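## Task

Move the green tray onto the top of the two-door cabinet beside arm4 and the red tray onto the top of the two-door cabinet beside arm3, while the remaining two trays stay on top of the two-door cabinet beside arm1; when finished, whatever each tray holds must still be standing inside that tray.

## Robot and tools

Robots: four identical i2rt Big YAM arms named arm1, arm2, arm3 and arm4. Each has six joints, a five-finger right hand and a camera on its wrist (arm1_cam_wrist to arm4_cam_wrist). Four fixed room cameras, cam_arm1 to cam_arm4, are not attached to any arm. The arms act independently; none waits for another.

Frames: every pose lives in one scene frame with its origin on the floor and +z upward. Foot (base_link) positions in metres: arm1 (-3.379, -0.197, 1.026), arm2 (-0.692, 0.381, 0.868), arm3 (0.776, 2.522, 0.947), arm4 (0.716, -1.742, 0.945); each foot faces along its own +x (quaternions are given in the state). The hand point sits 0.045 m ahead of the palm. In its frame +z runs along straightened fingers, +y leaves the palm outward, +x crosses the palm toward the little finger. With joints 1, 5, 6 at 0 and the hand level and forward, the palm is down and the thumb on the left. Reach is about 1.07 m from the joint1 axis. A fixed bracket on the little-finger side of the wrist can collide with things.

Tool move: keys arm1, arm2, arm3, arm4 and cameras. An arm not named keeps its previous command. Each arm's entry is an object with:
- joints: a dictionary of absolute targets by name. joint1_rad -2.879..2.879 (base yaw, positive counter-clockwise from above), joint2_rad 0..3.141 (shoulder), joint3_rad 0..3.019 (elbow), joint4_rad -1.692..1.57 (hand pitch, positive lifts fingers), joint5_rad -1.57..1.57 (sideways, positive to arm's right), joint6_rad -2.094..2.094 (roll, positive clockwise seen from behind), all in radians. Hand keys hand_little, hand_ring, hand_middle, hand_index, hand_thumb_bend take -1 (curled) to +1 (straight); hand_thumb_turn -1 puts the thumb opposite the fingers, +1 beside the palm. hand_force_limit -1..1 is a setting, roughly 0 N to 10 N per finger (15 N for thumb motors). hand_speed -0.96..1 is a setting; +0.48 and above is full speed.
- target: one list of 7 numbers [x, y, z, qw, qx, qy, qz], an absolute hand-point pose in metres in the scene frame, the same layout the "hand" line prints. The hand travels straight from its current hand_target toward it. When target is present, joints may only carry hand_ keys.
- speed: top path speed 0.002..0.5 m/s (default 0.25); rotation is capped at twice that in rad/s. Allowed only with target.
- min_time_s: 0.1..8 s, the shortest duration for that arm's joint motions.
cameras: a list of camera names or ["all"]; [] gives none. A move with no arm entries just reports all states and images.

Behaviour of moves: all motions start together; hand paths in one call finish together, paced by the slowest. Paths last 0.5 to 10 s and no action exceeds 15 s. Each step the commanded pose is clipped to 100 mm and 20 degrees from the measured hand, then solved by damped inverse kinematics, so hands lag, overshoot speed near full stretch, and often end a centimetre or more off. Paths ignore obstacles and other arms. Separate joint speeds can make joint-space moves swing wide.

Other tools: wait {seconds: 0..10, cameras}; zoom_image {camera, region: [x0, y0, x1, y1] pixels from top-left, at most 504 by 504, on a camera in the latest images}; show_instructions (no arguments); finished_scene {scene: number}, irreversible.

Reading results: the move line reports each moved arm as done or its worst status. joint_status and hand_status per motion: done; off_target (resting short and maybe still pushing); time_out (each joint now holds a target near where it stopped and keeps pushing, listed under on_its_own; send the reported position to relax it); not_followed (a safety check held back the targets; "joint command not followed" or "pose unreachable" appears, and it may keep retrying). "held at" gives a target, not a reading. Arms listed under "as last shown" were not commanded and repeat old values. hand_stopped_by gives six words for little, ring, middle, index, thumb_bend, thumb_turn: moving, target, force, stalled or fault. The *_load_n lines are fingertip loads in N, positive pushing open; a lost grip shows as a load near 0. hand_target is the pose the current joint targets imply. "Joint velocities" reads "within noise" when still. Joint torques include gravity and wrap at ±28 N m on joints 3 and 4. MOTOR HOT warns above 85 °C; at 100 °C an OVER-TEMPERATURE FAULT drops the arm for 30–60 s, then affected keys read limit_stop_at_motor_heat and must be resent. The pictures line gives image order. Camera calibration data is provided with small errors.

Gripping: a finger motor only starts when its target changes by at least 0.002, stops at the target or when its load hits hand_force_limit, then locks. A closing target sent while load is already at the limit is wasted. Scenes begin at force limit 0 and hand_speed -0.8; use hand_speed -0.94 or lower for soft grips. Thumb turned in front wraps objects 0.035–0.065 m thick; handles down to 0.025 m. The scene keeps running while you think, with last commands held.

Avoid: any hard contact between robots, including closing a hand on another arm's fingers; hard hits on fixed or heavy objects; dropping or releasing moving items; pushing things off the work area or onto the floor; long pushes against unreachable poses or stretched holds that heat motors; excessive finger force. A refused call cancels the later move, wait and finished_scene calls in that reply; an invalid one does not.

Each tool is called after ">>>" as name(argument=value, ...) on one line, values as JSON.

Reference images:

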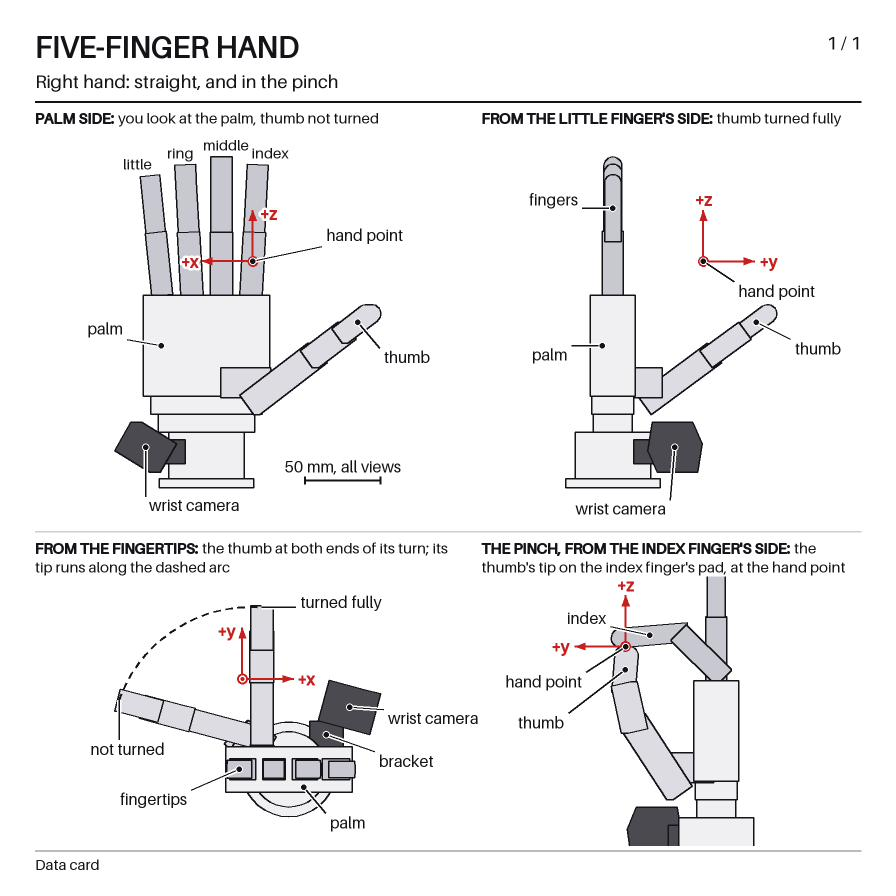

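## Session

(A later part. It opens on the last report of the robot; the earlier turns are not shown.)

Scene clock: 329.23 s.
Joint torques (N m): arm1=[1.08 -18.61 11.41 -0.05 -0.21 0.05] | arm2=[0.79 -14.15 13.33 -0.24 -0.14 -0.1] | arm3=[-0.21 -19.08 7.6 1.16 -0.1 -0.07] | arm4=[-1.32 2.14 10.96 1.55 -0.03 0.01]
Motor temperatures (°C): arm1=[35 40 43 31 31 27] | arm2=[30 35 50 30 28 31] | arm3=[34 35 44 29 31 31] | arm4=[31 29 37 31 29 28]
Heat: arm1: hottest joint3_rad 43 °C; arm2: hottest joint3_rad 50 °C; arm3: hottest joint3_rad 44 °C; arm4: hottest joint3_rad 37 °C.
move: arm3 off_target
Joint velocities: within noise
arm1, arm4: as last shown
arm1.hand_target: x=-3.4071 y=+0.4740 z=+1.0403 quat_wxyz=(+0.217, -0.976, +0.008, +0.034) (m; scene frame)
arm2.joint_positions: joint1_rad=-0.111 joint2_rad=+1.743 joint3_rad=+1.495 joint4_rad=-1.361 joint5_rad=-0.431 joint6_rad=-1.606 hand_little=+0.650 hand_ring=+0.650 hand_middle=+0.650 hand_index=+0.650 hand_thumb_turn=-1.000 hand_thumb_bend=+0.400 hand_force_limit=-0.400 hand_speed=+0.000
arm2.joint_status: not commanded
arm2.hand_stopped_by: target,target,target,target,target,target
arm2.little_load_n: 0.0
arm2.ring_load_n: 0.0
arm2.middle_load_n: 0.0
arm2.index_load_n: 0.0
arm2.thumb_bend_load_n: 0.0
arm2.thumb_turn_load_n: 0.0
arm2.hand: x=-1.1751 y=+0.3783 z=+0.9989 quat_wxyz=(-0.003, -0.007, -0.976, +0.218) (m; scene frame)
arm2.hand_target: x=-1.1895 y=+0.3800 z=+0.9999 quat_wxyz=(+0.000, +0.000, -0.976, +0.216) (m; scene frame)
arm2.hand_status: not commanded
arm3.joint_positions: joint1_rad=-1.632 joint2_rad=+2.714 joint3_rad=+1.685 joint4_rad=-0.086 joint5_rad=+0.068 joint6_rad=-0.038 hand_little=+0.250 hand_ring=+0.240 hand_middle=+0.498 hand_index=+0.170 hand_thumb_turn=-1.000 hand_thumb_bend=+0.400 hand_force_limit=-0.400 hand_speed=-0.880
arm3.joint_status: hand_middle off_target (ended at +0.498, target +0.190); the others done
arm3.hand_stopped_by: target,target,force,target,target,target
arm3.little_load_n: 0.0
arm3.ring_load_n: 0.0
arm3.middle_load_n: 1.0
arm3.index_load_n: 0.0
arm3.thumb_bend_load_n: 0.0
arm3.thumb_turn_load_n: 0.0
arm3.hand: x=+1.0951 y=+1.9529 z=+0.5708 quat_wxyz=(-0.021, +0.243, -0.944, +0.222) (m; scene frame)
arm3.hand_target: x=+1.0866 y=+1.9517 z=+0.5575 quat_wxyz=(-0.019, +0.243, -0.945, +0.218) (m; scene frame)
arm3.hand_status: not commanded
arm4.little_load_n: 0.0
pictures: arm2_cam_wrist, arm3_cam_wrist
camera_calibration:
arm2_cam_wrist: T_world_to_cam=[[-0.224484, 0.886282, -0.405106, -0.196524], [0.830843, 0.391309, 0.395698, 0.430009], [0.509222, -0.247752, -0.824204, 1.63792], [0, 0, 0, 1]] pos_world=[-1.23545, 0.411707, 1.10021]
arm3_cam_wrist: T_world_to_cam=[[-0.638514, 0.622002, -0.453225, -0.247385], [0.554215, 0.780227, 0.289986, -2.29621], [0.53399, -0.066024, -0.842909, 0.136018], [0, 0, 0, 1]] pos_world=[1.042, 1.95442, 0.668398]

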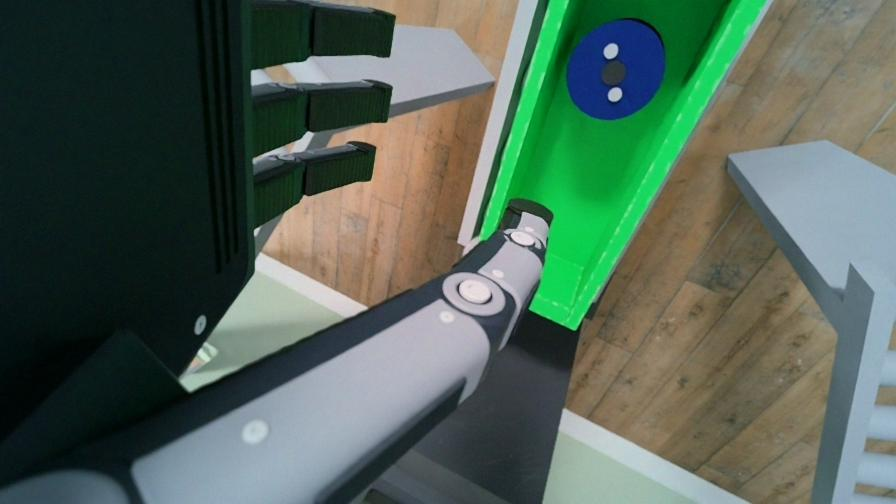

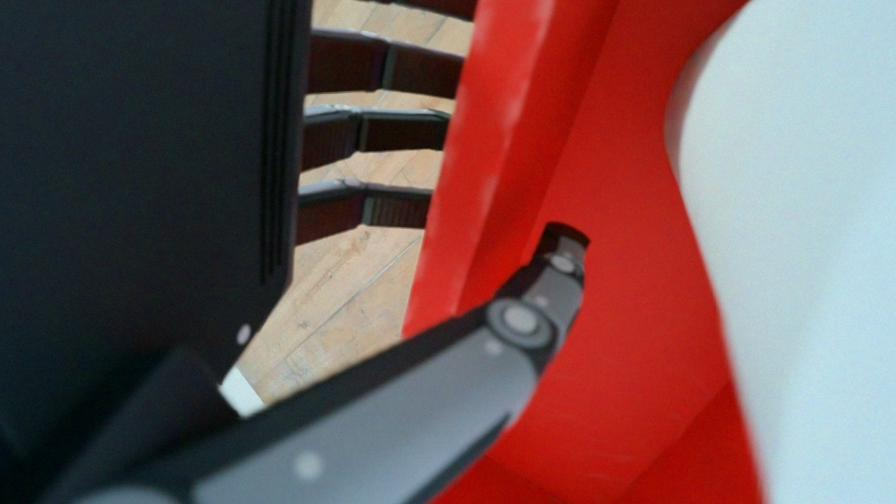

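>>> move(arm2={"target": [-1.168, 0.364, 0.84, 0.0341, 0.0076, -0.9757, 0.2163], "speed": 0.15}, arm3={"joints": {"hand_thumb_bend": -0.7, "hand_force_limit": 0.0, "hand_speed": -0.92}}, cameras=["arm2_cam_wrist", "arm3_cam_wrist"])

Scene clock: 347.43 s.
Joint torques (N m): arm1=[1.08 -18.61 11.41 -0.03 -0.21 0.05] | arm2=[0.91 -13.86 7.65 0.9 -0.23 0.13] | arm3=[-0.21 -19.08 7.58 1.17 -0.09 -0.05] | arm4=[-1.61 1.85 10.84 1.52 -0.03 -0.02]
Motor temperatures (°C): arm1=[35 40 42 31 31 27] | arm2=[30 35 50 30 28 31] | arm3=[34 37 44 29 31 31] | arm4=[31 29 37 31 29 28]
Heat: arm1: hottest joint3_rad 42 °C; arm2: hottest joint3_rad 50 °C; arm3: hottest joint3_rad 44 °C; arm4: hottest joint3_rad 37 °C.
move: arm2 off_target; arm3 off_target
Joint velocities: within noise
arm1, arm4: as last shown
arm2.joint_positions: joint1_rad=-0.095 joint2_rad=+1.822 joint3_rad=+1.189 joint4_rad=-0.874 joint5_rad=-0.431 joint6_rad=-1.604 hand_little=+0.650 hand_ring=+0.650 hand_middle=+0.650 hand_index=+0.650 hand_thumb_turn=-1.000 hand_thumb_bend=+0.400 hand_force_limit=-0.400 hand_speed=+0.000
arm2.joint_status: not commanded
arm2.hand_stopped_by: target,target,target,target,target,target
arm2.little_load_n: 0.0
arm2.ring_load_n: 0.0
arm2.middle_load_n: 0.0
arm2.index_load_n: 0.0
arm2.thumb_bend_load_n: 0.0
arm2.thumb_turn_load_n: 0.0
arm2.hand: x=-1.1711 y=+0.3693 z=+0.8527 quat_wxyz=(+0.045, +0.011, -0.975, +0.216) (m; scene frame)
arm2.hand_target: x=-1.1677 y=+0.3641 z=+0.8403 quat_wxyz=(+0.034, +0.008, -0.976, +0.216) (m; scene frame)
arm2.hand_status: off_target (0.014 m and 1.3 deg from the pose sent, 0.160 m and 4.6 deg at the start)
arm3.joint_positions: joint1_rad=-1.632 joint2_rad=+2.714 joint3_rad=+1.685 joint4_rad=-0.086 joint5_rad=+0.067 joint6_rad=-0.040 hand_little=+0.250 hand_ring=+0.240 hand_middle=+0.498 hand_index=+0.170 hand_thumb_turn=-1.000 hand_thumb_bend=+0.062 hand_force_limit=+0.000 hand_speed=-0.920
arm3.joint_status: hand_thumb_bend off_target (ended at +0.062, target -0.700); the others done
arm3.hand_stopped_by: target,target,force,target,force,target
arm3.little_load_n: 0.0
arm3.ring_load_n: 0.0
arm3.middle_load_n: 3.0
arm3.index_load_n: 1.5
arm3.thumb_bend_load_n: 7.5
arm3.thumb_turn_load_n: 0.5
arm3.hand: x=+1.0951 y=+1.9529 z=+0.5707 quat_wxyz=(-0.021, +0.244, -0.944, +0.222) (m; scene frame)
arm3.hand_target: x=+1.0866 y=+1.9517 z=+0.5575 quat_wxyz=(-0.019, +0.243, -0.945, +0.218) (m; scene frame)
arm3.hand_status: not commanded
arm4.middle_load_n: 0.5
pictures: arm2_cam_wrist, arm3_cam_wrist
camera_calibration:
arm2_cam_wrist: T_world_to_cam=[[-0.275549, 0.884549, -0.376359, -0.330567], [0.861632, 0.400859, 0.311291, 0.592531], [0.426219, -0.238507, -0.872612, 1.45387], [0, 0, 0, 1]] pos_world=[-1.2213, 0.401641, 0.959807]
arm3_cam_wrist: T_world_to_cam=[[-0.639586, 0.621037, -0.453037, -0.244511], [0.553122, 0.781063, 0.289822, -2.2966], [0.533841, -0.0652183, -0.843066, 0.134705], [0, 0, 0, 1]] pos_world=[1.042, 1.95442, 0.668398]

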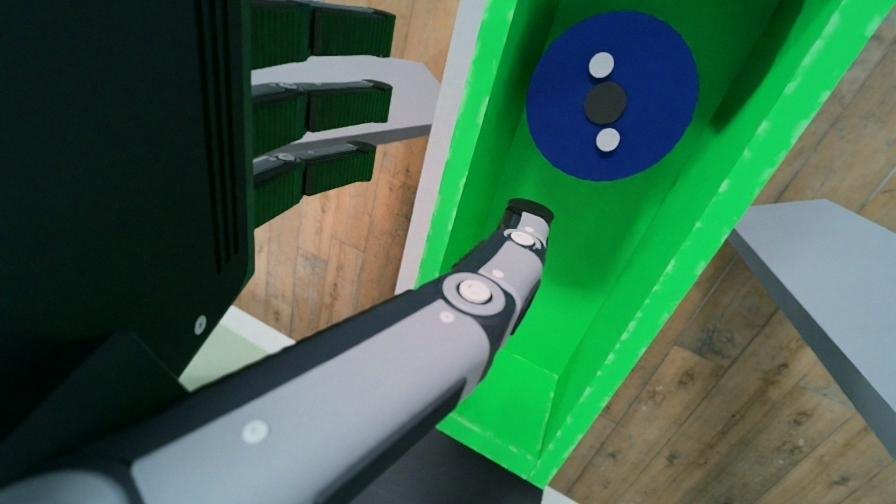

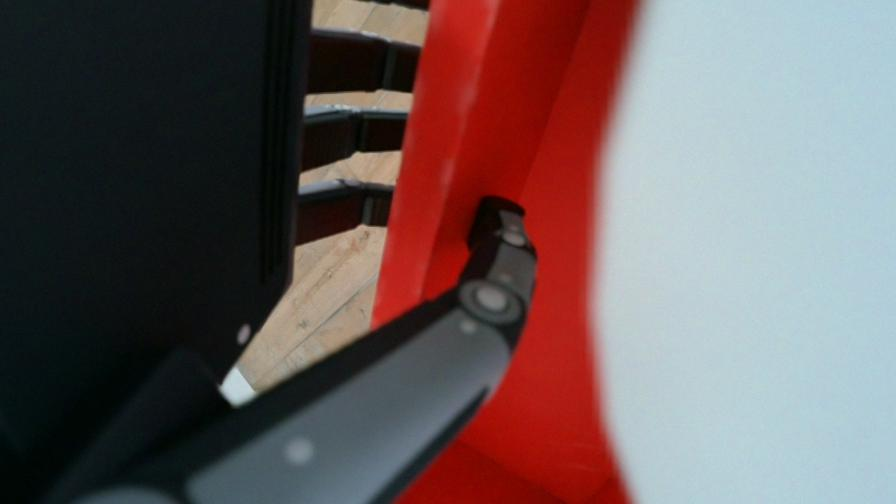

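>>> move(arm2={"target": [-1.163, 0.352, 0.785, 0.0341, 0.0076, -0.9757, 0.2163], "speed": 0.1}, arm3={"joints": {"hand_index": 0.0, "hand_ring": 0.0, "hand_force_limit": -0.4, "hand_speed": -0.93}})

>>> move(arm2={"target": [-1.161, 0.352, 0.748, 0.0341, 0.0076, -0.9757, 0.2163], "speed": 0.06}, cameras=["arm2_cam_wrist", "arm3_cam_wrist"])

Scene clock: 351.93 s.
Joint torques (N m): arm1=[1.08 -18.61 11.41 -0.05 -0.21 0.05] | arm2=[1.14 -14.51 6.74 0.8 -0.15 0.14] | arm3=[-0.21 -19.08 7.6 1.14 -0.07 -0.05] | arm4=[-1.73 1.73 10.85 1.57 -0.03 0]
Motor temperatures (°C): arm1=[35 40 42 31 31 27] | arm2=[30 35 49 30 28 31] | arm3=[34 37 44 29 31 31] | arm4=[31 29 37 31 29 28]
Heat: arm1: hottest joint3_rad 42 °C; arm2: hottest joint3_rad 49 °C; arm3: hottest joint3_rad 44 °C; arm4: hottest joint3_rad 37 °C.
move: arm2 off_target; arm3 off_target
Joint velocities: within noise
arm1, arm4: as last shown
arm2.joint_positions: joint1_rad=-0.071 joint2_rad=+1.904 joint3_rad=+1.135 joint4_rad=-0.724 joint5_rad=-0.431 joint6_rad=-1.578 hand_little=+0.650 hand_ring=+0.650 hand_middle=+0.650 hand_index=+0.650 hand_thumb_turn=-1.000 hand_thumb_bend=+0.400 hand_force_limit=-0.400 hand_speed=+0.000
arm2.joint_status: not commanded
arm2.hand_stopped_by: target,target,target,target,target,target
arm2.little_load_n: 0.0
arm2.ring_load_n: 0.0
arm2.middle_load_n: 0.0
arm2.index_load_n: 0.0
arm2.thumb_bend_load_n: 0.0
arm2.thumb_turn_load_n: 0.0
arm2.hand: x=-1.1684 y=+0.3569 z=+0.7985 quat_wxyz=(+0.046, +0.011, -0.975, +0.217) (m; scene frame)
arm2.hand_target: x=-1.1627 y=+0.3522 z=+0.7853 quat_wxyz=(+0.034, +0.008, -0.976, +0.216) (m; scene frame)
arm2.hand_status: off_target (0.015 m and 1.4 deg from the pose sent, 0.070 m and 1.3 deg at the start)
arm3.joint_positions: joint1_rad=-1.632 joint2_rad=+2.714 joint3_rad=+1.685 joint4_rad=-0.086 joint5_rad=+0.066 joint6_rad=-0.040 hand_little=+0.250 hand_ring=+0.170 hand_middle=+0.498 hand_index=+0.165 hand_thumb_turn=-1.000 hand_thumb_bend=+0.062 hand_force_limit=-0.400 hand_speed=-0.930
arm3.joint_status: hand_ring off_target (ended at +0.170, target +0.000); hand_index off_target (ended at +0.165, target +0.000); the others done
arm3.hand_stopped_by: target,force,force,force,force,target
arm3.little_load_n: 0.0
arm3.ring_load_n: 6.0
arm3.middle_load_n: 1.0
arm3.index_load_n: 3.0
arm3.thumb_bend_load_n: 9.0
arm3.thumb_turn_load_n: 0.5
arm3.hand: x=+1.0953 y=+1.9529 z=+0.5708 quat_wxyz=(-0.022, +0.244, -0.944, +0.222) (m; scene frame)
arm3.hand_target: x=+1.0868 y=+1.9517 z=+0.5577 quat_wxyz=(-0.019, +0.243, -0.945, +0.218) (m; scene frame)
arm3.hand_status: not commanded
arm4.middle_load_n: 0.0
pictures: none

Scene clock: 353.17 s.
Joint torques (N m): arm1=[1.08 -18.61 11.41 -0.05 -0.21 0.05] | arm2=[1.26 -14.39 6.13 0.88 -0.15 0.16] | arm3=[-0.21 -19.08 7.58 1.14 -0.06 -0.05] | arm4=[-1.44 1.9 10.89 1.61 -0.02 -0.04]
Motor temperatures (°C): arm1=[35 40 42 31 31 27] | arm2=[30 35 49 30 28 31] | arm3=[34 37 44 29 31 31] | arm4=[31 29 37 31 29 28]
Heat: arm1: hottest joint3_rad 42 °C; arm2: hottest joint3_rad 49 °C; arm3: hottest joint3_rad 44 °C; arm4: hottest joint3_rad 37 °C.
move: arm2 off_target
Joint velocities: within noise
arm1, arm3, arm4: as last shown
arm2.joint_positions: joint1_rad=-0.071 joint2_rad=+1.972 joint3_rad=+1.118 joint4_rad=-0.637 joint5_rad=-0.431 joint6_rad=-1.578 hand_little=+0.650 hand_ring=+0.650 hand_middle=+0.650 hand_index=+0.650 hand_thumb_turn=-1.000 hand_thumb_bend=+0.400 hand_force_limit=-0.400 hand_speed=+0.000
arm2.joint_status: not commanded
arm2.hand_stopped_by: target,target,target,target,target,target
arm2.little_load_n: 0.0
arm2.ring_load_n: -0.5
arm2.middle_load_n: 0.0
arm2.index_load_n: 0.0
arm2.thumb_bend_load_n: 0.0
arm2.thumb_turn_load_n: 0.0
arm2.hand: x=-1.1683 y=+0.3567 z=+0.7628 quat_wxyz=(+0.047, +0.011, -0.975, +0.217) (m; scene frame)
arm2.hand_target: x=-1.1605 y=+0.3522 z=+0.7485 quat_wxyz=(+0.034, +0.008, -0.976, +0.216) (m; scene frame)
arm2.hand_status: off_target (0.017 m and 1.6 deg from the pose sent, 0.051 m and 1.4 deg at the start)
arm3.thumb_turn_load_n: 1.0
arm4.index_load_n: -0.5
pictures: arm2_cam_wrist, arm3_cam_wrist
camera_calibration:
arm2_cam_wrist: T_world_to_cam=[[-0.277468, 0.883898, -0.376479, -0.354334], [0.863092, 0.401458, 0.306437, 0.628361], [0.422, -0.239909, -0.874277, 1.36807], [0, 0, 0, 1]] pos_world=[-1.21798, 0.389148, 0.870123]
arm3_cam_wrist: T_world_to_cam=[[-0.639428, 0.620795, -0.453591, -0.243707], [0.552642, 0.781264, 0.290196, -2.29672], [0.534527, -0.0651146, -0.84264, 0.133443], [0, 0, 0, 1]] pos_world=[1.0421, 1.95432, 0.668399]

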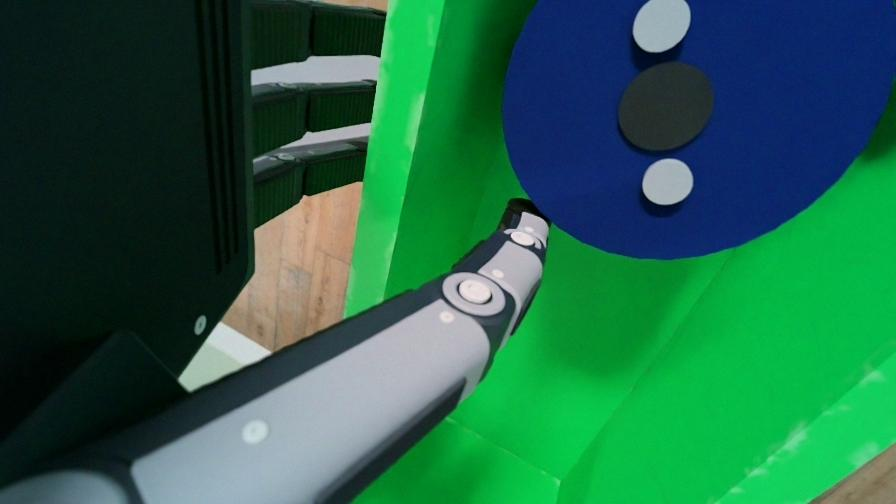

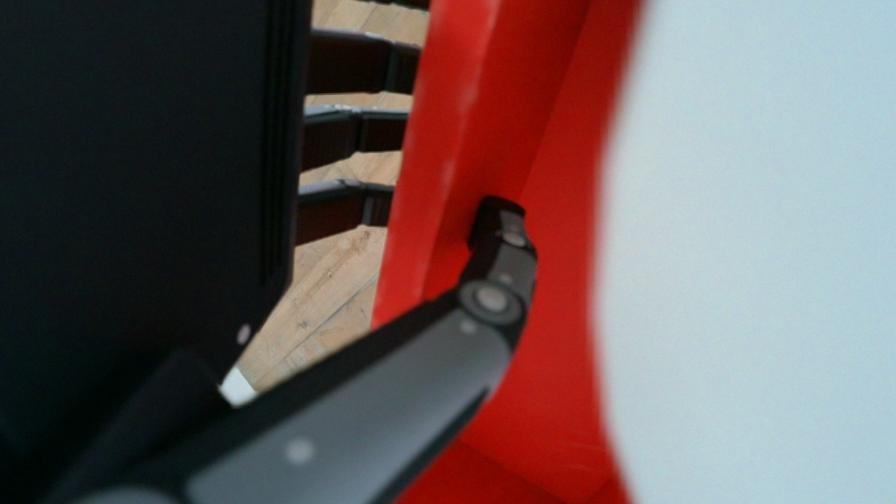

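>>> move(arm2={"joints": {"hand_index": 0.17, "hand_middle": 0.2, "hand_ring": 0.25, "hand_little": 0.25, "hand_force_limit": -0.5, "hand_speed": -0.88}}, arm3={"target": [1.102, 1.925, 0.65, 0.0192, -0.2433, 0.9449, -0.2181], "speed": 0.06}, cameras=["arm3_cam_wrist", "cam_arm3"])

>>> zoom_image(camera="cam_arm3", region=[380, 150, 560, 300])

Scene clock: 358.03 s.
Joint torques (N m): arm1=[1.14 -18.55 11.43 -0.06 -0.21 0.05] | arm2=[1.32 -13.92 5.98 0.76 -0.13 0.14] | arm3=[0.09 -24.53 7.53 0.54 0 -0.01] | arm4=[-1.55 2.14 10.84 1.51 -0.04 -0.02]
Motor temperatures (°C): arm1=[35 40 43 31 31 27] | arm2=[30 35 48 30 28 31] | arm3=[34 38 44 29 31 31] | arm4=[31 29 37 31 29 28]
Heat: arm1: hottest joint3_rad 43 °C; arm2: hottest joint3_rad 48 °C; arm3: hottest joint3_rad 44 °C; arm4: hottest joint3_rad 37 °C.
move: arm2 done; arm3 off_target
Joint velocities: within noise
arm1, arm4: as last shown
arm2.joint_positions: joint1_rad=-0.068 joint2_rad=+1.973 joint3_rad=+1.118 joint4_rad=-0.636 joint5_rad=-0.432 joint6_rad=-1.578 hand_little=+0.250 hand_ring=+0.250 hand_middle=+0.200 hand_index=+0.170 hand_thumb_turn=-1.000 hand_thumb_bend=+0.400 hand_force_limit=-0.500 hand_speed=-0.880
arm2.joint_status: all done
arm2.hand_stopped_by: target,target,target,target,target,target
arm2.little_load_n: 0.5
arm2.ring_load_n: 0.0
arm2.middle_load_n: 0.0
arm2.index_load_n: 0.0
arm2.thumb_bend_load_n: 0.0
arm2.thumb_turn_load_n: 0.0
arm2.hand: x=-1.1683 y=+0.3548 z=+0.7623 quat_wxyz=(+0.047, +0.013, -0.975, +0.217) (m; scene frame)
arm2.hand_target: x=-1.1606 y=+0.3522 z=+0.7486 quat_wxyz=(+0.034, +0.008, -0.976, +0.216) (m; scene frame)
arm2.hand_status: not commanded
arm3.joint_positions: joint1_rad=-1.632 joint2_rad=+2.623 joint3_rad=+1.685 joint4_rad=-0.228 joint5_rad=+0.066 joint6_rad=-0.040 hand_little=+0.250 hand_ring=+0.170 hand_middle=+0.498 hand_index=+0.166 hand_thumb_turn=-1.000 hand_thumb_bend=+0.064 hand_force_limit=-0.400 hand_speed=-0.930
arm3.joint_status: not commanded
arm3.hand_stopped_by: target,force,force,force,force,target
arm3.little_load_n: 0.0
arm3.ring_load_n: 4.5
arm3.middle_load_n: 0.0
arm3.index_load_n: 5.0
arm3.thumb_bend_load_n: 13.0
arm3.thumb_turn_load_n: 2.0
arm3.hand: x=+1.0972 y=+1.9477 z=+0.6207 quat_wxyz=(-0.016, +0.246, -0.949, +0.198) (m; scene frame)
arm3.hand_target: x=+1.1018 y=+1.9252 z=+0.6497 quat_wxyz=(-0.019, +0.243, -0.945, +0.218) (m; scene frame)
arm3.hand_status: off_target (0.037 m and 2.4 deg from the pose sent, 0.084 m and 0.6 deg at the start)
arm4.index_load_n: 0.0
pictures: arm3_cam_wrist, cam_arm3
camera_calibration:
arm3_cam_wrist: T_world_to_cam=[[-0.649709, 0.640109, -0.410047, -0.270014], [0.559608, 0.767816, 0.311925, -2.30309], [0.514506, -0.0268051, -0.857068, 0.130476], [0, 0, 0, 1]] pos_world=[1.04627, 1.94469, 0.7195]

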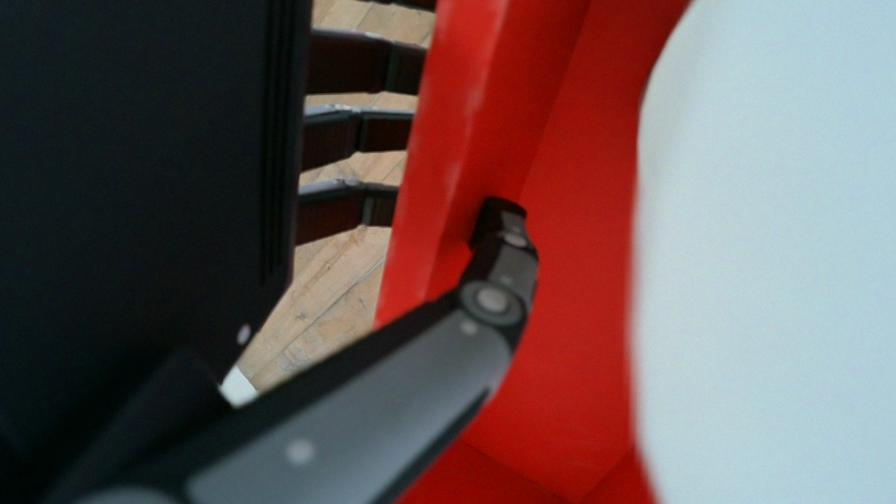

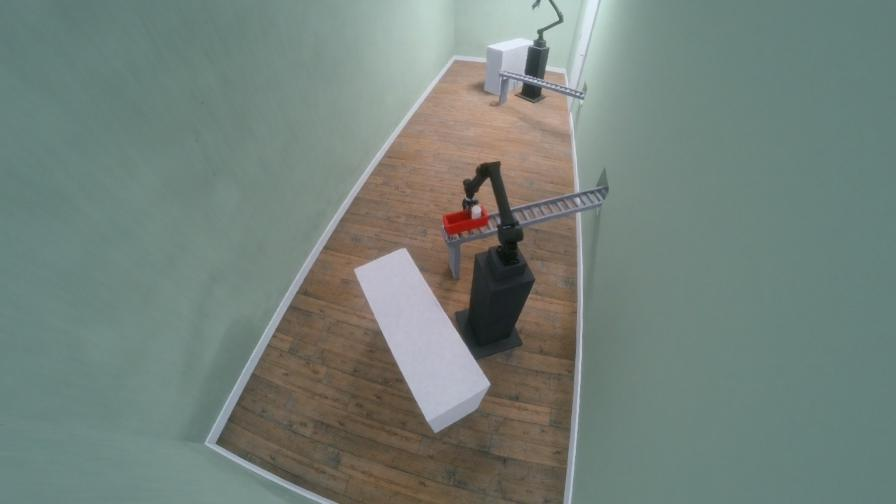

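Scaled by 2.800 from the camera's 896x504 image, which has a finer 1280x720 frame.

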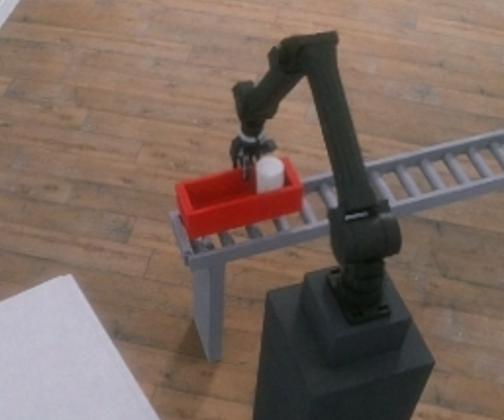

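>>> move(arm2={"joints": {"hand_thumb_bend": -0.7, "hand_force_limit": 0.0, "hand_speed": -0.92}}, arm3={"joints": {"hand_middle": 0.0, "hand_force_limit": -0.6, "hand_speed": -0.92}}, cameras=["arm3_cam_wrist"])

Scene clock: 364.07 s.
Joint torques (N m): arm1=[1.14 -18.55 11.41 -0.06 -0.21 0.05] | arm2=[1.67 -14.21 6.06 0.7 -0.13 0.15] | arm3=[0.09 -24.53 7.53 0.54 0 -0.01] | arm4=[-1.03 1.67 10.95 1.47 -0.02 0]
Motor temperatures (°C): arm1=[35 40 43 31 31 27] | arm2=[30 35 47 30 28 31] | arm3=[34 37 44 29 31 31] | arm4=[31 29 37 31 29 28]
Heat: arm1: hottest joint3_rad 43 °C; arm2: hottest joint3_rad 47 °C; arm3: hottest joint3_rad 44 °C; arm4: hottest joint3_rad 37 °C.
move: arm2 off_target; arm3 off_target
Joint velocities: within noise
arm1, arm4: as last shown
arm2.joint_positions: joint1_rad=-0.068 joint2_rad=+1.973 joint3_rad=+1.118 joint4_rad=-0.636 joint5_rad=-0.432 joint6_rad=-1.578 hand_little=+0.250 hand_ring=+0.250 hand_middle=+0.200 hand_index=+0.170 hand_thumb_turn=-1.000 hand_thumb_bend=+0.063 hand_force_limit=+0.000 hand_speed=-0.920
arm2.joint_status: hand_thumb_bend off_target (ended at +0.063, target -0.700); the others done
arm2.hand_stopped_by: target,target,target,target,force,target
arm2.little_load_n: 0.0
arm2.ring_load_n: 0.0
arm2.middle_load_n: 3.0
arm2.index_load_n: 0.0
arm2.thumb_bend_load_n: 7.5
arm2.thumb_turn_load_n: 1.0
arm2.hand: x=-1.1683 y=+0.3548 z=+0.7623 quat_wxyz=(+0.047, +0.013, -0.975, +0.217) (m; scene frame)
arm2.hand_target: x=-1.1606 y=+0.3522 z=+0.7486 quat_wxyz=(+0.034, +0.008, -0.976, +0.216) (m; scene frame)
arm2.hand_status: not commanded
arm3.joint_positions: joint1_rad=-1.632 joint2_rad=+2.623 joint3_rad=+1.685 joint4_rad=-0.228 joint5_rad=+0.066 joint6_rad=-0.040 hand_little=+0.250 hand_ring=+0.170 hand_middle=+0.216 hand_index=+0.166 hand_thumb_turn=-1.000 hand_thumb_bend=+0.064 hand_force_limit=-0.600 hand_speed=-0.920
arm3.joint_status: hand_middle off_target (ended at +0.216, target +0.000); the others done
arm3.hand_stopped_by: target,force,force,force,force,target
arm3.little_load_n: 0.0
arm3.ring_load_n: 3.0
arm3.middle_load_n: 5.0
arm3.index_load_n: 4.0
arm3.thumb_bend_load_n: 13.0
arm3.thumb_turn_load_n: 2.0
arm3.hand: x=+1.0972 y=+1.9477 z=+0.6207 quat_wxyz=(-0.016, +0.246, -0.949, +0.198) (m; scene frame)
arm3.hand_target: x=+1.1018 y=+1.9252 z=+0.6497 quat_wxyz=(-0.019, +0.243, -0.945, +0.218) (m; scene frame)
arm3.hand_status: not commanded
pictures: arm3_cam_wrist
camera_calibration:
arm3_cam_wrist: T_world_to_cam=[[-0.649709, 0.640109, -0.410047, -0.270014], [0.559608, 0.767816, 0.311925, -2.30309], [0.514506, -0.0268051, -0.857068, 0.130476], [0, 0, 0, 1]] pos_world=[1.04627, 1.94469, 0.7195]

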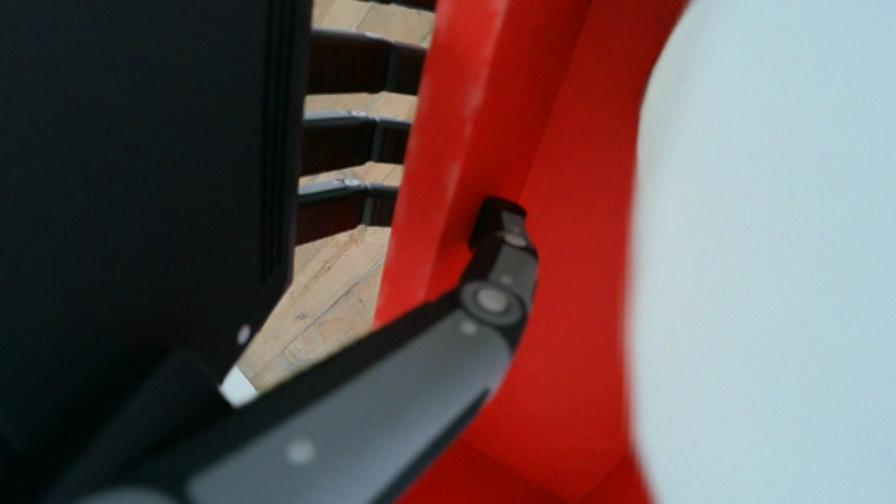

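>>> move(arm2={"joints": {"hand_index": 0.0, "hand_middle": 0.0, "hand_force_limit": -0.4, "hand_speed": -0.93}}, arm3={"target": [1.092, 1.966, 1.0, 0.0523, -0.2362, 0.9473, -0.21], "speed": 0.12}, cameras=["cam_arm3", "arm2_cam_wrist"])

Scene clock: 369.80 s.
Joint torques (N m): arm1=[1.08 -18.61 11.43 -0.05 -0.21 0.05] | arm2=[0.85 -13.86 6.12 0.85 -0.08 0.17] | arm3=[-0.09 -21.19 13.83 0.43 -0.22 0.21] | arm4=[-1.44 1.79 10.85 1.52 -0.06 -0.01]
Motor temperatures (°C): arm1=[35 40 43 31 31 27] | arm2=[30 35 46 30 28 31] | arm3=[34 37 44 29 31 31] | arm4=[31 29 37 31 29 28]
Heat: arm1: hottest joint3_rad 43 °C; arm2: hottest joint3_rad 46 °C; arm3: hottest joint3_rad 44 °C; arm4: hottest joint3_rad 37 °C.
move: arm2 off_target; arm3 off_target
Joint velocities: within noise
arm1, arm4: as last shown
arm2.joint_positions: joint1_rad=-0.068 joint2_rad=+1.973 joint3_rad=+1.118 joint4_rad=-0.636 joint5_rad=-0.434 joint6_rad=-1.578 hand_little=+0.250 hand_ring=+0.250 hand_middle=+0.196 hand_index=+0.159 hand_thumb_turn=-1.000 hand_thumb_bend=+0.064 hand_force_limit=-0.400 hand_speed=-0.930
arm2.joint_status: hand_middle off_target (ended at +0.196, target +0.000); hand_index off_target (ended at +0.159, target +0.000); the others done
arm2.hand_stopped_by: target,target,force,force,force,target
arm2.little_load_n: 0.0
arm2.ring_load_n: 0.0
arm2.middle_load_n: 4.0
arm2.index_load_n: 3.5
arm2.thumb_bend_load_n: 8.5
arm2.thumb_turn_load_n: 1.0
arm2.hand: x=-1.1682 y=+0.3545 z=+0.7621 quat_wxyz=(+0.047, +0.013, -0.975, +0.218) (m; scene frame)
arm2.hand_target: x=-1.1606 y=+0.3522 z=+0.7485 quat_wxyz=(+0.034, +0.008, -0.976, +0.216) (m; scene frame)
arm2.hand_status: not commanded
arm3.joint_positions: joint1_rad=-1.632 joint2_rad=+1.966 joint3_rad=+1.520 joint4_rad=-0.752 joint5_rad=+0.006 joint6_rad=-0.033 hand_little=+0.250 hand_ring=+0.170 hand_middle=+0.216 hand_index=+0.166 hand_thumb_turn=-1.000 hand_thumb_bend=+0.064 hand_force_limit=-0.600 hand_speed=-0.920
arm3.joint_status: not commanded
arm3.hand_stopped_by: target,force,force,force,force,target
arm3.little_load_n: 0.0
arm3.ring_load_n: 3.0
arm3.middle_load_n: 5.0
arm3.index_load_n: 4.0
arm3.thumb_bend_load_n: 12.5
arm3.thumb_turn_load_n: 2.0
arm3.hand: x=+1.0855 y=+1.9888 z=+0.9589 quat_wxyz=(-0.042, +0.249, -0.951, +0.176) (m; scene frame)
arm3.hand_target: x=+1.0910 y=+1.9675 z=+1.0001 quat_wxyz=(-0.052, +0.236, -0.947, +0.210) (m; scene frame)
arm3.hand_status: off_target (0.047 m and 4.4 deg from the pose sent, 0.380 m and 4.5 deg at the start)
arm4.thumb_turn_load_n: 0.5
pictures: arm2_cam_wrist, cam_arm3
camera_calibration:
arm2_cam_wrist: T_world_to_cam=[[-0.280732, 0.881881, -0.37878, -0.353966], [0.861602, 0.405443, 0.305382, 0.627071], [0.422884, -0.240628, -0.873652, 1.36781], [0, 0, 0, 1]] pos_world=[-1.21808, 0.387048, 0.86942]

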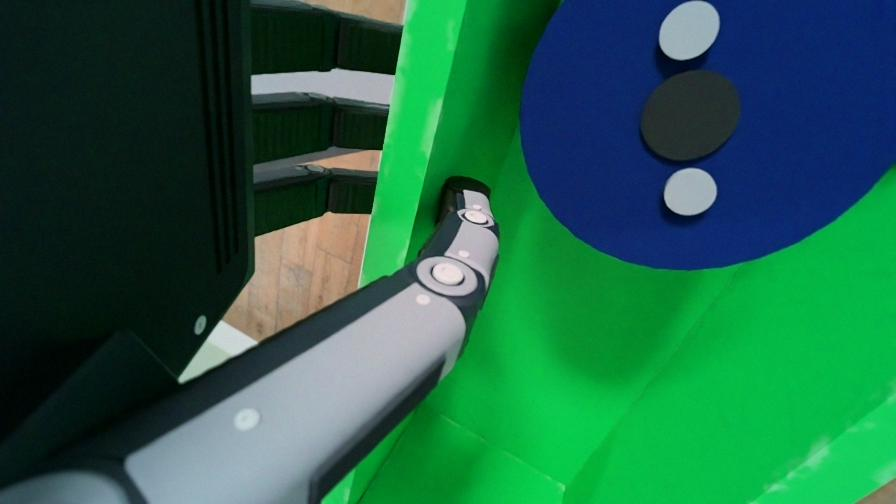

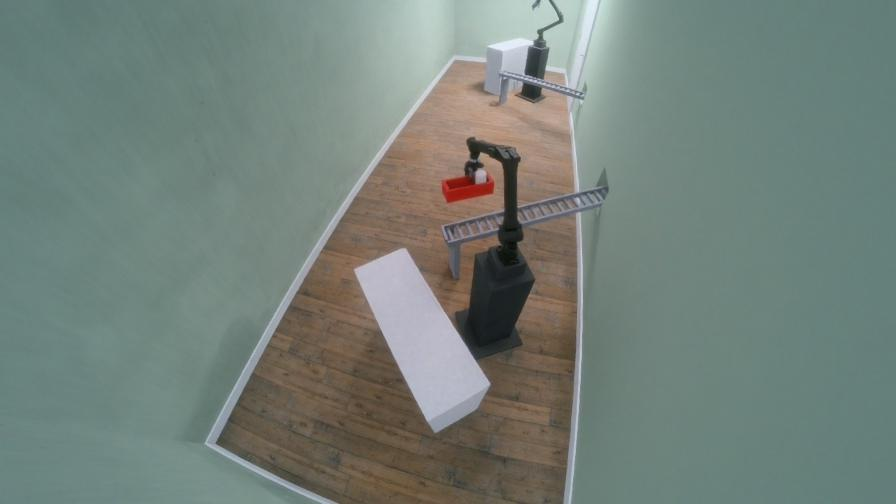

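>>> move(arm2={"target": [-1.192, 0.354, 1.0, 0, 0, -0.9763, 0.2164], "speed": 0.06}, arm3={"target": [1.2304, 2.891, 1.0, 0.1985, -0.8953, 0.3893, -0.0863], "speed": 0.2}, cameras=["cam_arm3", "cam_arm2", "arm3_cam_wrist", "arm2_cam_wrist"])

>>> zoom_image(camera="cam_arm2", region=[380, 150, 560, 310])

>>> zoom_image(camera="cam_arm3", region=[320, 210, 560, 450])

Scene clock: 394.97 s.
Joint torques (N m): arm1=[1.14 -18.55 11.43 -0.05 -0.21 0.05] | arm2=[1.03 -19.9 15.09 -0.64 -0.09 0.16] | arm3=[0.67 -16.38 15.88 0.46 -0.17 -0.04] | arm4=[-1.9 1.67 10.93 1.61 -0.01 -0.03]
Motor temperatures (°C): arm1=[35 40 43 31 31 27] | arm2=[30 35 45 30 28 31] | arm3=[34 39 46 29 31 31] | arm4=[31 29 37 31 29 28]
Heat: arm1: hottest joint3_rad 43 °C; arm2: hottest joint3_rad 45 °C; arm3: hottest joint3_rad 46 °C; arm4: hottest joint3_rad 37 °C.
move: arm2 off_target; arm3 off_target
Joint velocities: within noise
arm1.joint_positions: joint1_rad=-1.629 joint2_rad=+2.060 joint3_rad=+1.609 joint4_rad=-0.715 joint5_rad=-0.064 joint6_rad=+0.004 hand_little=+0.350 hand_ring=+0.350 hand_middle=+0.350 hand_index=+0.350 hand_thumb_turn=-1.000 hand_thumb_bend=+0.400 hand_force_limit=-0.400 hand_speed=-0.700
arm1.joint_status: not commanded
arm1.hand_stopped_by: target,target,target,target,target,target
arm1.little_load_n: 0.0
arm1.ring_load_n: 0.0
arm1.middle_load_n: 0.0
arm1.index_load_n: 0.0
arm1.thumb_bend_load_n: -0.5
arm1.thumb_turn_load_n: 0.0
arm1.hand: x=-3.4088 y=+0.4563 z=+1.0152 quat_wxyz=(+0.194, -0.980, +0.006, +0.033) (m; scene frame)
arm1.hand_target: x=-3.4071 y=+0.4740 z=+1.0403 quat_wxyz=(+0.217, -0.976, +0.008, +0.034) (m; scene frame)
arm1.hand_status: not commanded
arm2.joint_positions: joint1_rad=-0.068 joint2_rad=+1.807 joint3_rad=+1.465 joint4_rad=-1.332 joint5_rad=-0.433 joint6_rad=-1.578 hand_little=+0.250 hand_ring=+0.250 hand_middle=+0.196 hand_index=+0.159 hand_thumb_turn=-1.000 hand_thumb_bend=+0.064 hand_force_limit=-0.400 hand_speed=-0.930
arm2.joint_status: not commanded
arm2.hand_stopped_by: target,target,force,force,force,target
arm2.little_load_n: 0.0
arm2.ring_load_n: 0.0
arm2.middle_load_n: 5.5
arm2.index_load_n: 1.0
arm2.thumb_bend_load_n: 8.5
arm2.thumb_turn_load_n: 0.0
arm2.hand: x=-1.1680 y=+0.3559 z=+0.9588 quat_wxyz=(-0.043, -0.006, -0.975, +0.218) (m; scene frame)
arm2.hand_target: x=-1.1894 y=+0.3541 z=+1.0000 quat_wxyz=(+0.000, +0.000, -0.976, +0.217) (m; scene frame)
arm2.hand_status: off_target (0.048 m and 5.0 deg from the pose sent, 0.239 m and 5.6 deg at the start)
arm3.joint_positions: joint1_rad=+0.084 joint2_rad=+1.836 joint3_rad=+1.322 joint4_rad=-0.696 joint5_rad=-0.043 joint6_rad=-0.103 hand_little=+0.250 hand_ring=+0.170 hand_middle=+0.216 hand_index=+0.166 hand_thumb_turn=-1.000 hand_thumb_bend=+0.064 hand_force_limit=-0.600 hand_speed=-0.920
arm3.joint_status: not commanded
arm3.hand_stopped_by: target,force,force,force,force,target
arm3.little_load_n: 0.0
arm3.ring_load_n: 3.0
arm3.middle_load_n: 5.0
arm3.index_load_n: 4.0
arm3.thumb_bend_load_n: 12.5
arm3.thumb_turn_load_n: 2.0
arm3.hand: x=+1.2056 y=+2.8729 z=+0.9718 quat_wxyz=(-0.172, +0.899, -0.397, +0.071) (m; scene frame)
arm3.hand_target: x=+1.2287 y=+2.8898 z=+1.0009 quat_wxyz=(-0.199, +0.895, -0.389, +0.087) (m; scene frame)
arm3.hand_status: off_target (0.042 m and 3.6 deg from the pose sent, 0.915 m and 103.8 deg at the start)
arm4.joint_positions: joint1_rad=+0.146 joint2_rad=+0.623 joint3_rad=+1.381 joint4_rad=-1.611 joint5_rad=+0.107 joint6_rad=-1.068 hand_little=+0.650 hand_ring=+0.650 hand_middle=+0.650 hand_index=+0.650 hand_thumb_turn=-1.000 hand_thumb_bend=+0.400 hand_force_limit=+0.000 hand_speed=+0.000
arm4.joint_status: not commanded
arm4.hand_stopped_by: target,target,target,target,target,target
arm4.little_load_n: 0.0
arm4.ring_load_n: 0.0
arm4.middle_load_n: 0.0
arm4.index_load_n: 0.0
arm4.thumb_bend_load_n: 0.0
arm4.thumb_turn_load_n: 0.5
arm4.hand: x=+0.8437 y=-1.8552 z=+1.3802 quat_wxyz=(+0.031, +0.836, -0.418, +0.354) (m; scene frame)
arm4.hand_target: x=+0.8440 y=-1.8553 z=+1.3900 quat_wxyz=(+0.030, +0.832, -0.416, +0.367) (m; scene frame)
arm4.hand_status: not commanded
pictures: arm2_cam_wrist, arm3_cam_wrist, cam_arm2, cam_arm3
camera_calibration:
arm2_cam_wrist: T_world_to_cam=[[-0.207871, 0.881705, -0.423539, -0.152566], [0.790742, 0.40635, 0.457828, 0.337018], [0.575775, -0.239741, -0.78167, 1.62997], [0, 0, 0, 1]] pos_world=[-1.2367, 0.388341, 1.05518]
arm3_cam_wrist: T_world_to_cam=[[-0.490266, -0.768397, -0.411345, 3.20766], [-0.857742, 0.341623, 0.384152, -0.320697], [-0.154656, 0.541165, -0.826573, -0.454297], [0, 0, 0, 1]] pos_world=[1.22727, 2.82016, 1.06714]

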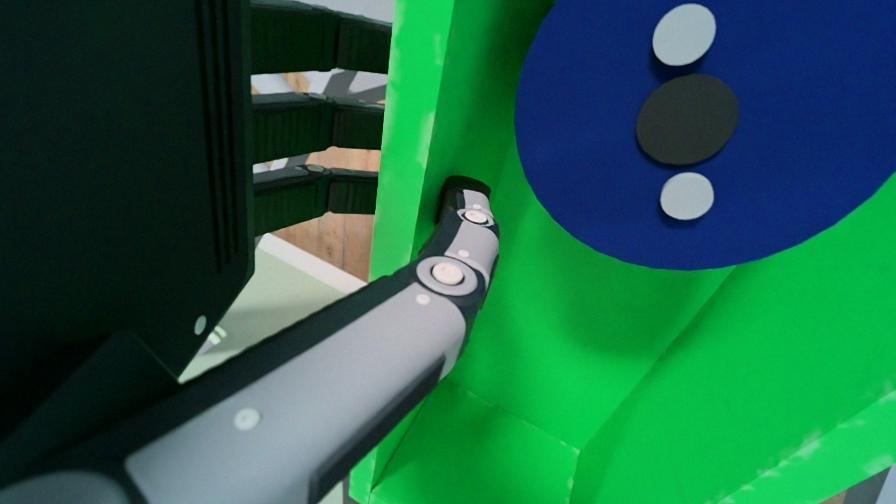

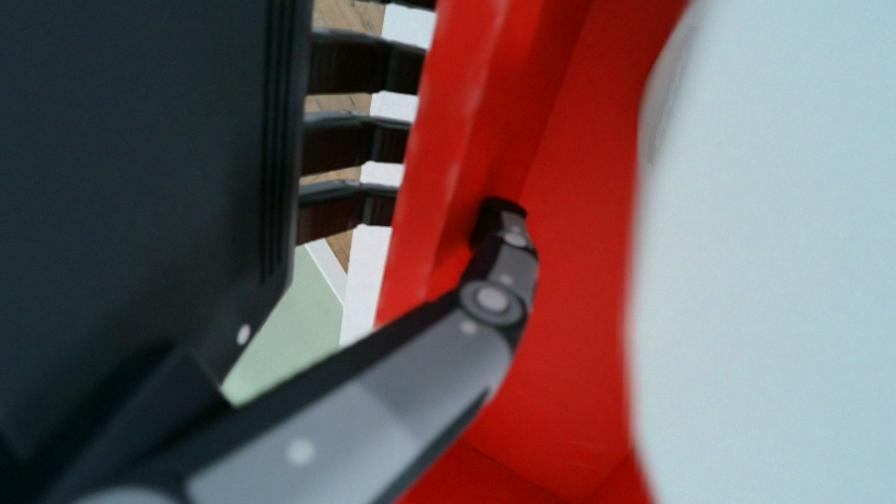

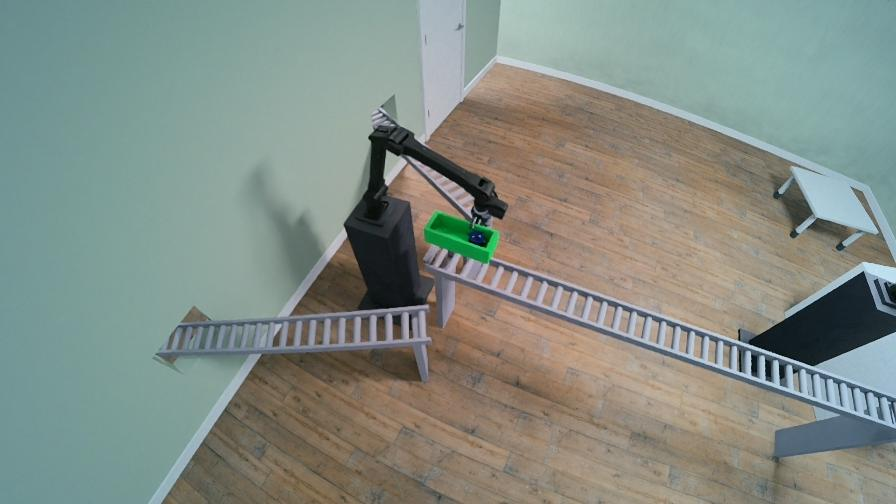

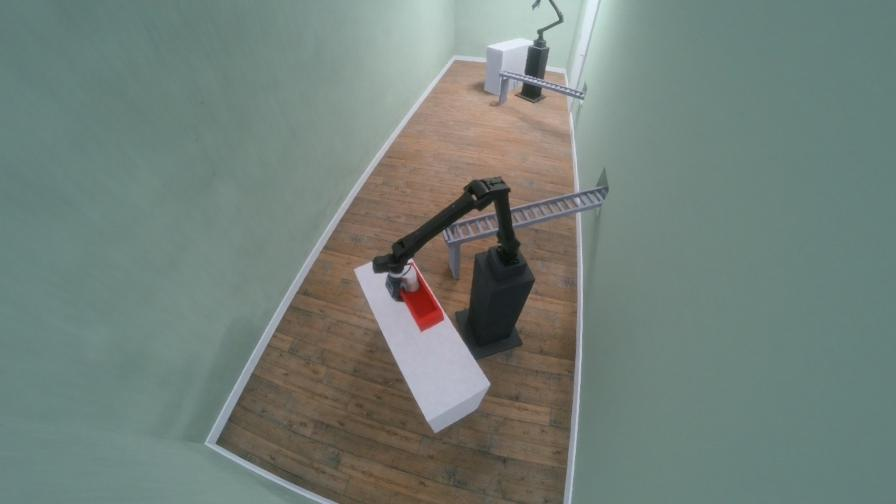

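Scaled by 2.800 from the camera's 896x504 image, which has a finer 1280x720 frame.

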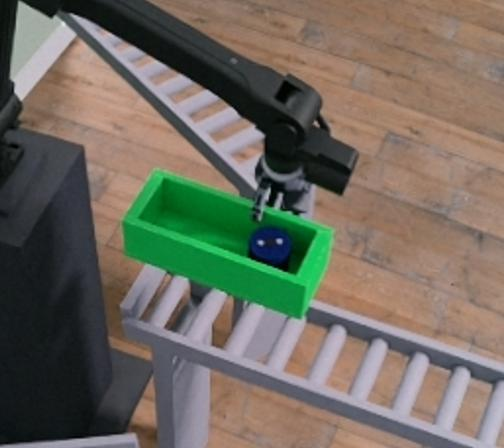

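Scaled by 2.100 from the camera's 896x504 image, which has a finer 1280x720 frame.

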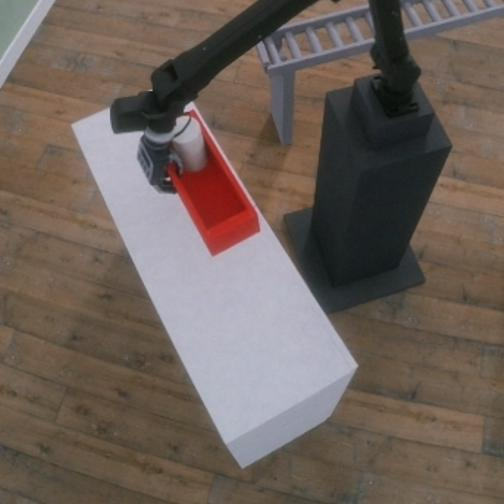

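>>> zoom_image(camera="cam_arm2", region=[430, 160, 520, 240])

>>> zoom_image(camera="cam_arm2", region=[380, 290, 470, 370])

Scaled by 5.600 from the camera's 896x504 image, which has a finer 1280x720 frame.

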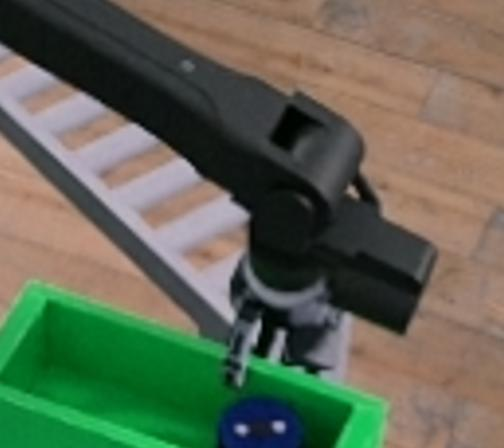

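Scaled by 5.600 from the camera's 896x504 image, which has a finer 1280x720 frame.

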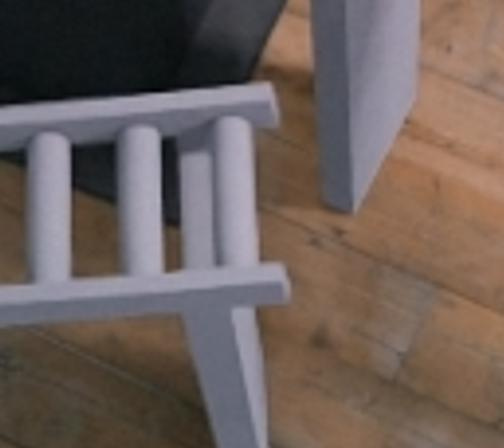

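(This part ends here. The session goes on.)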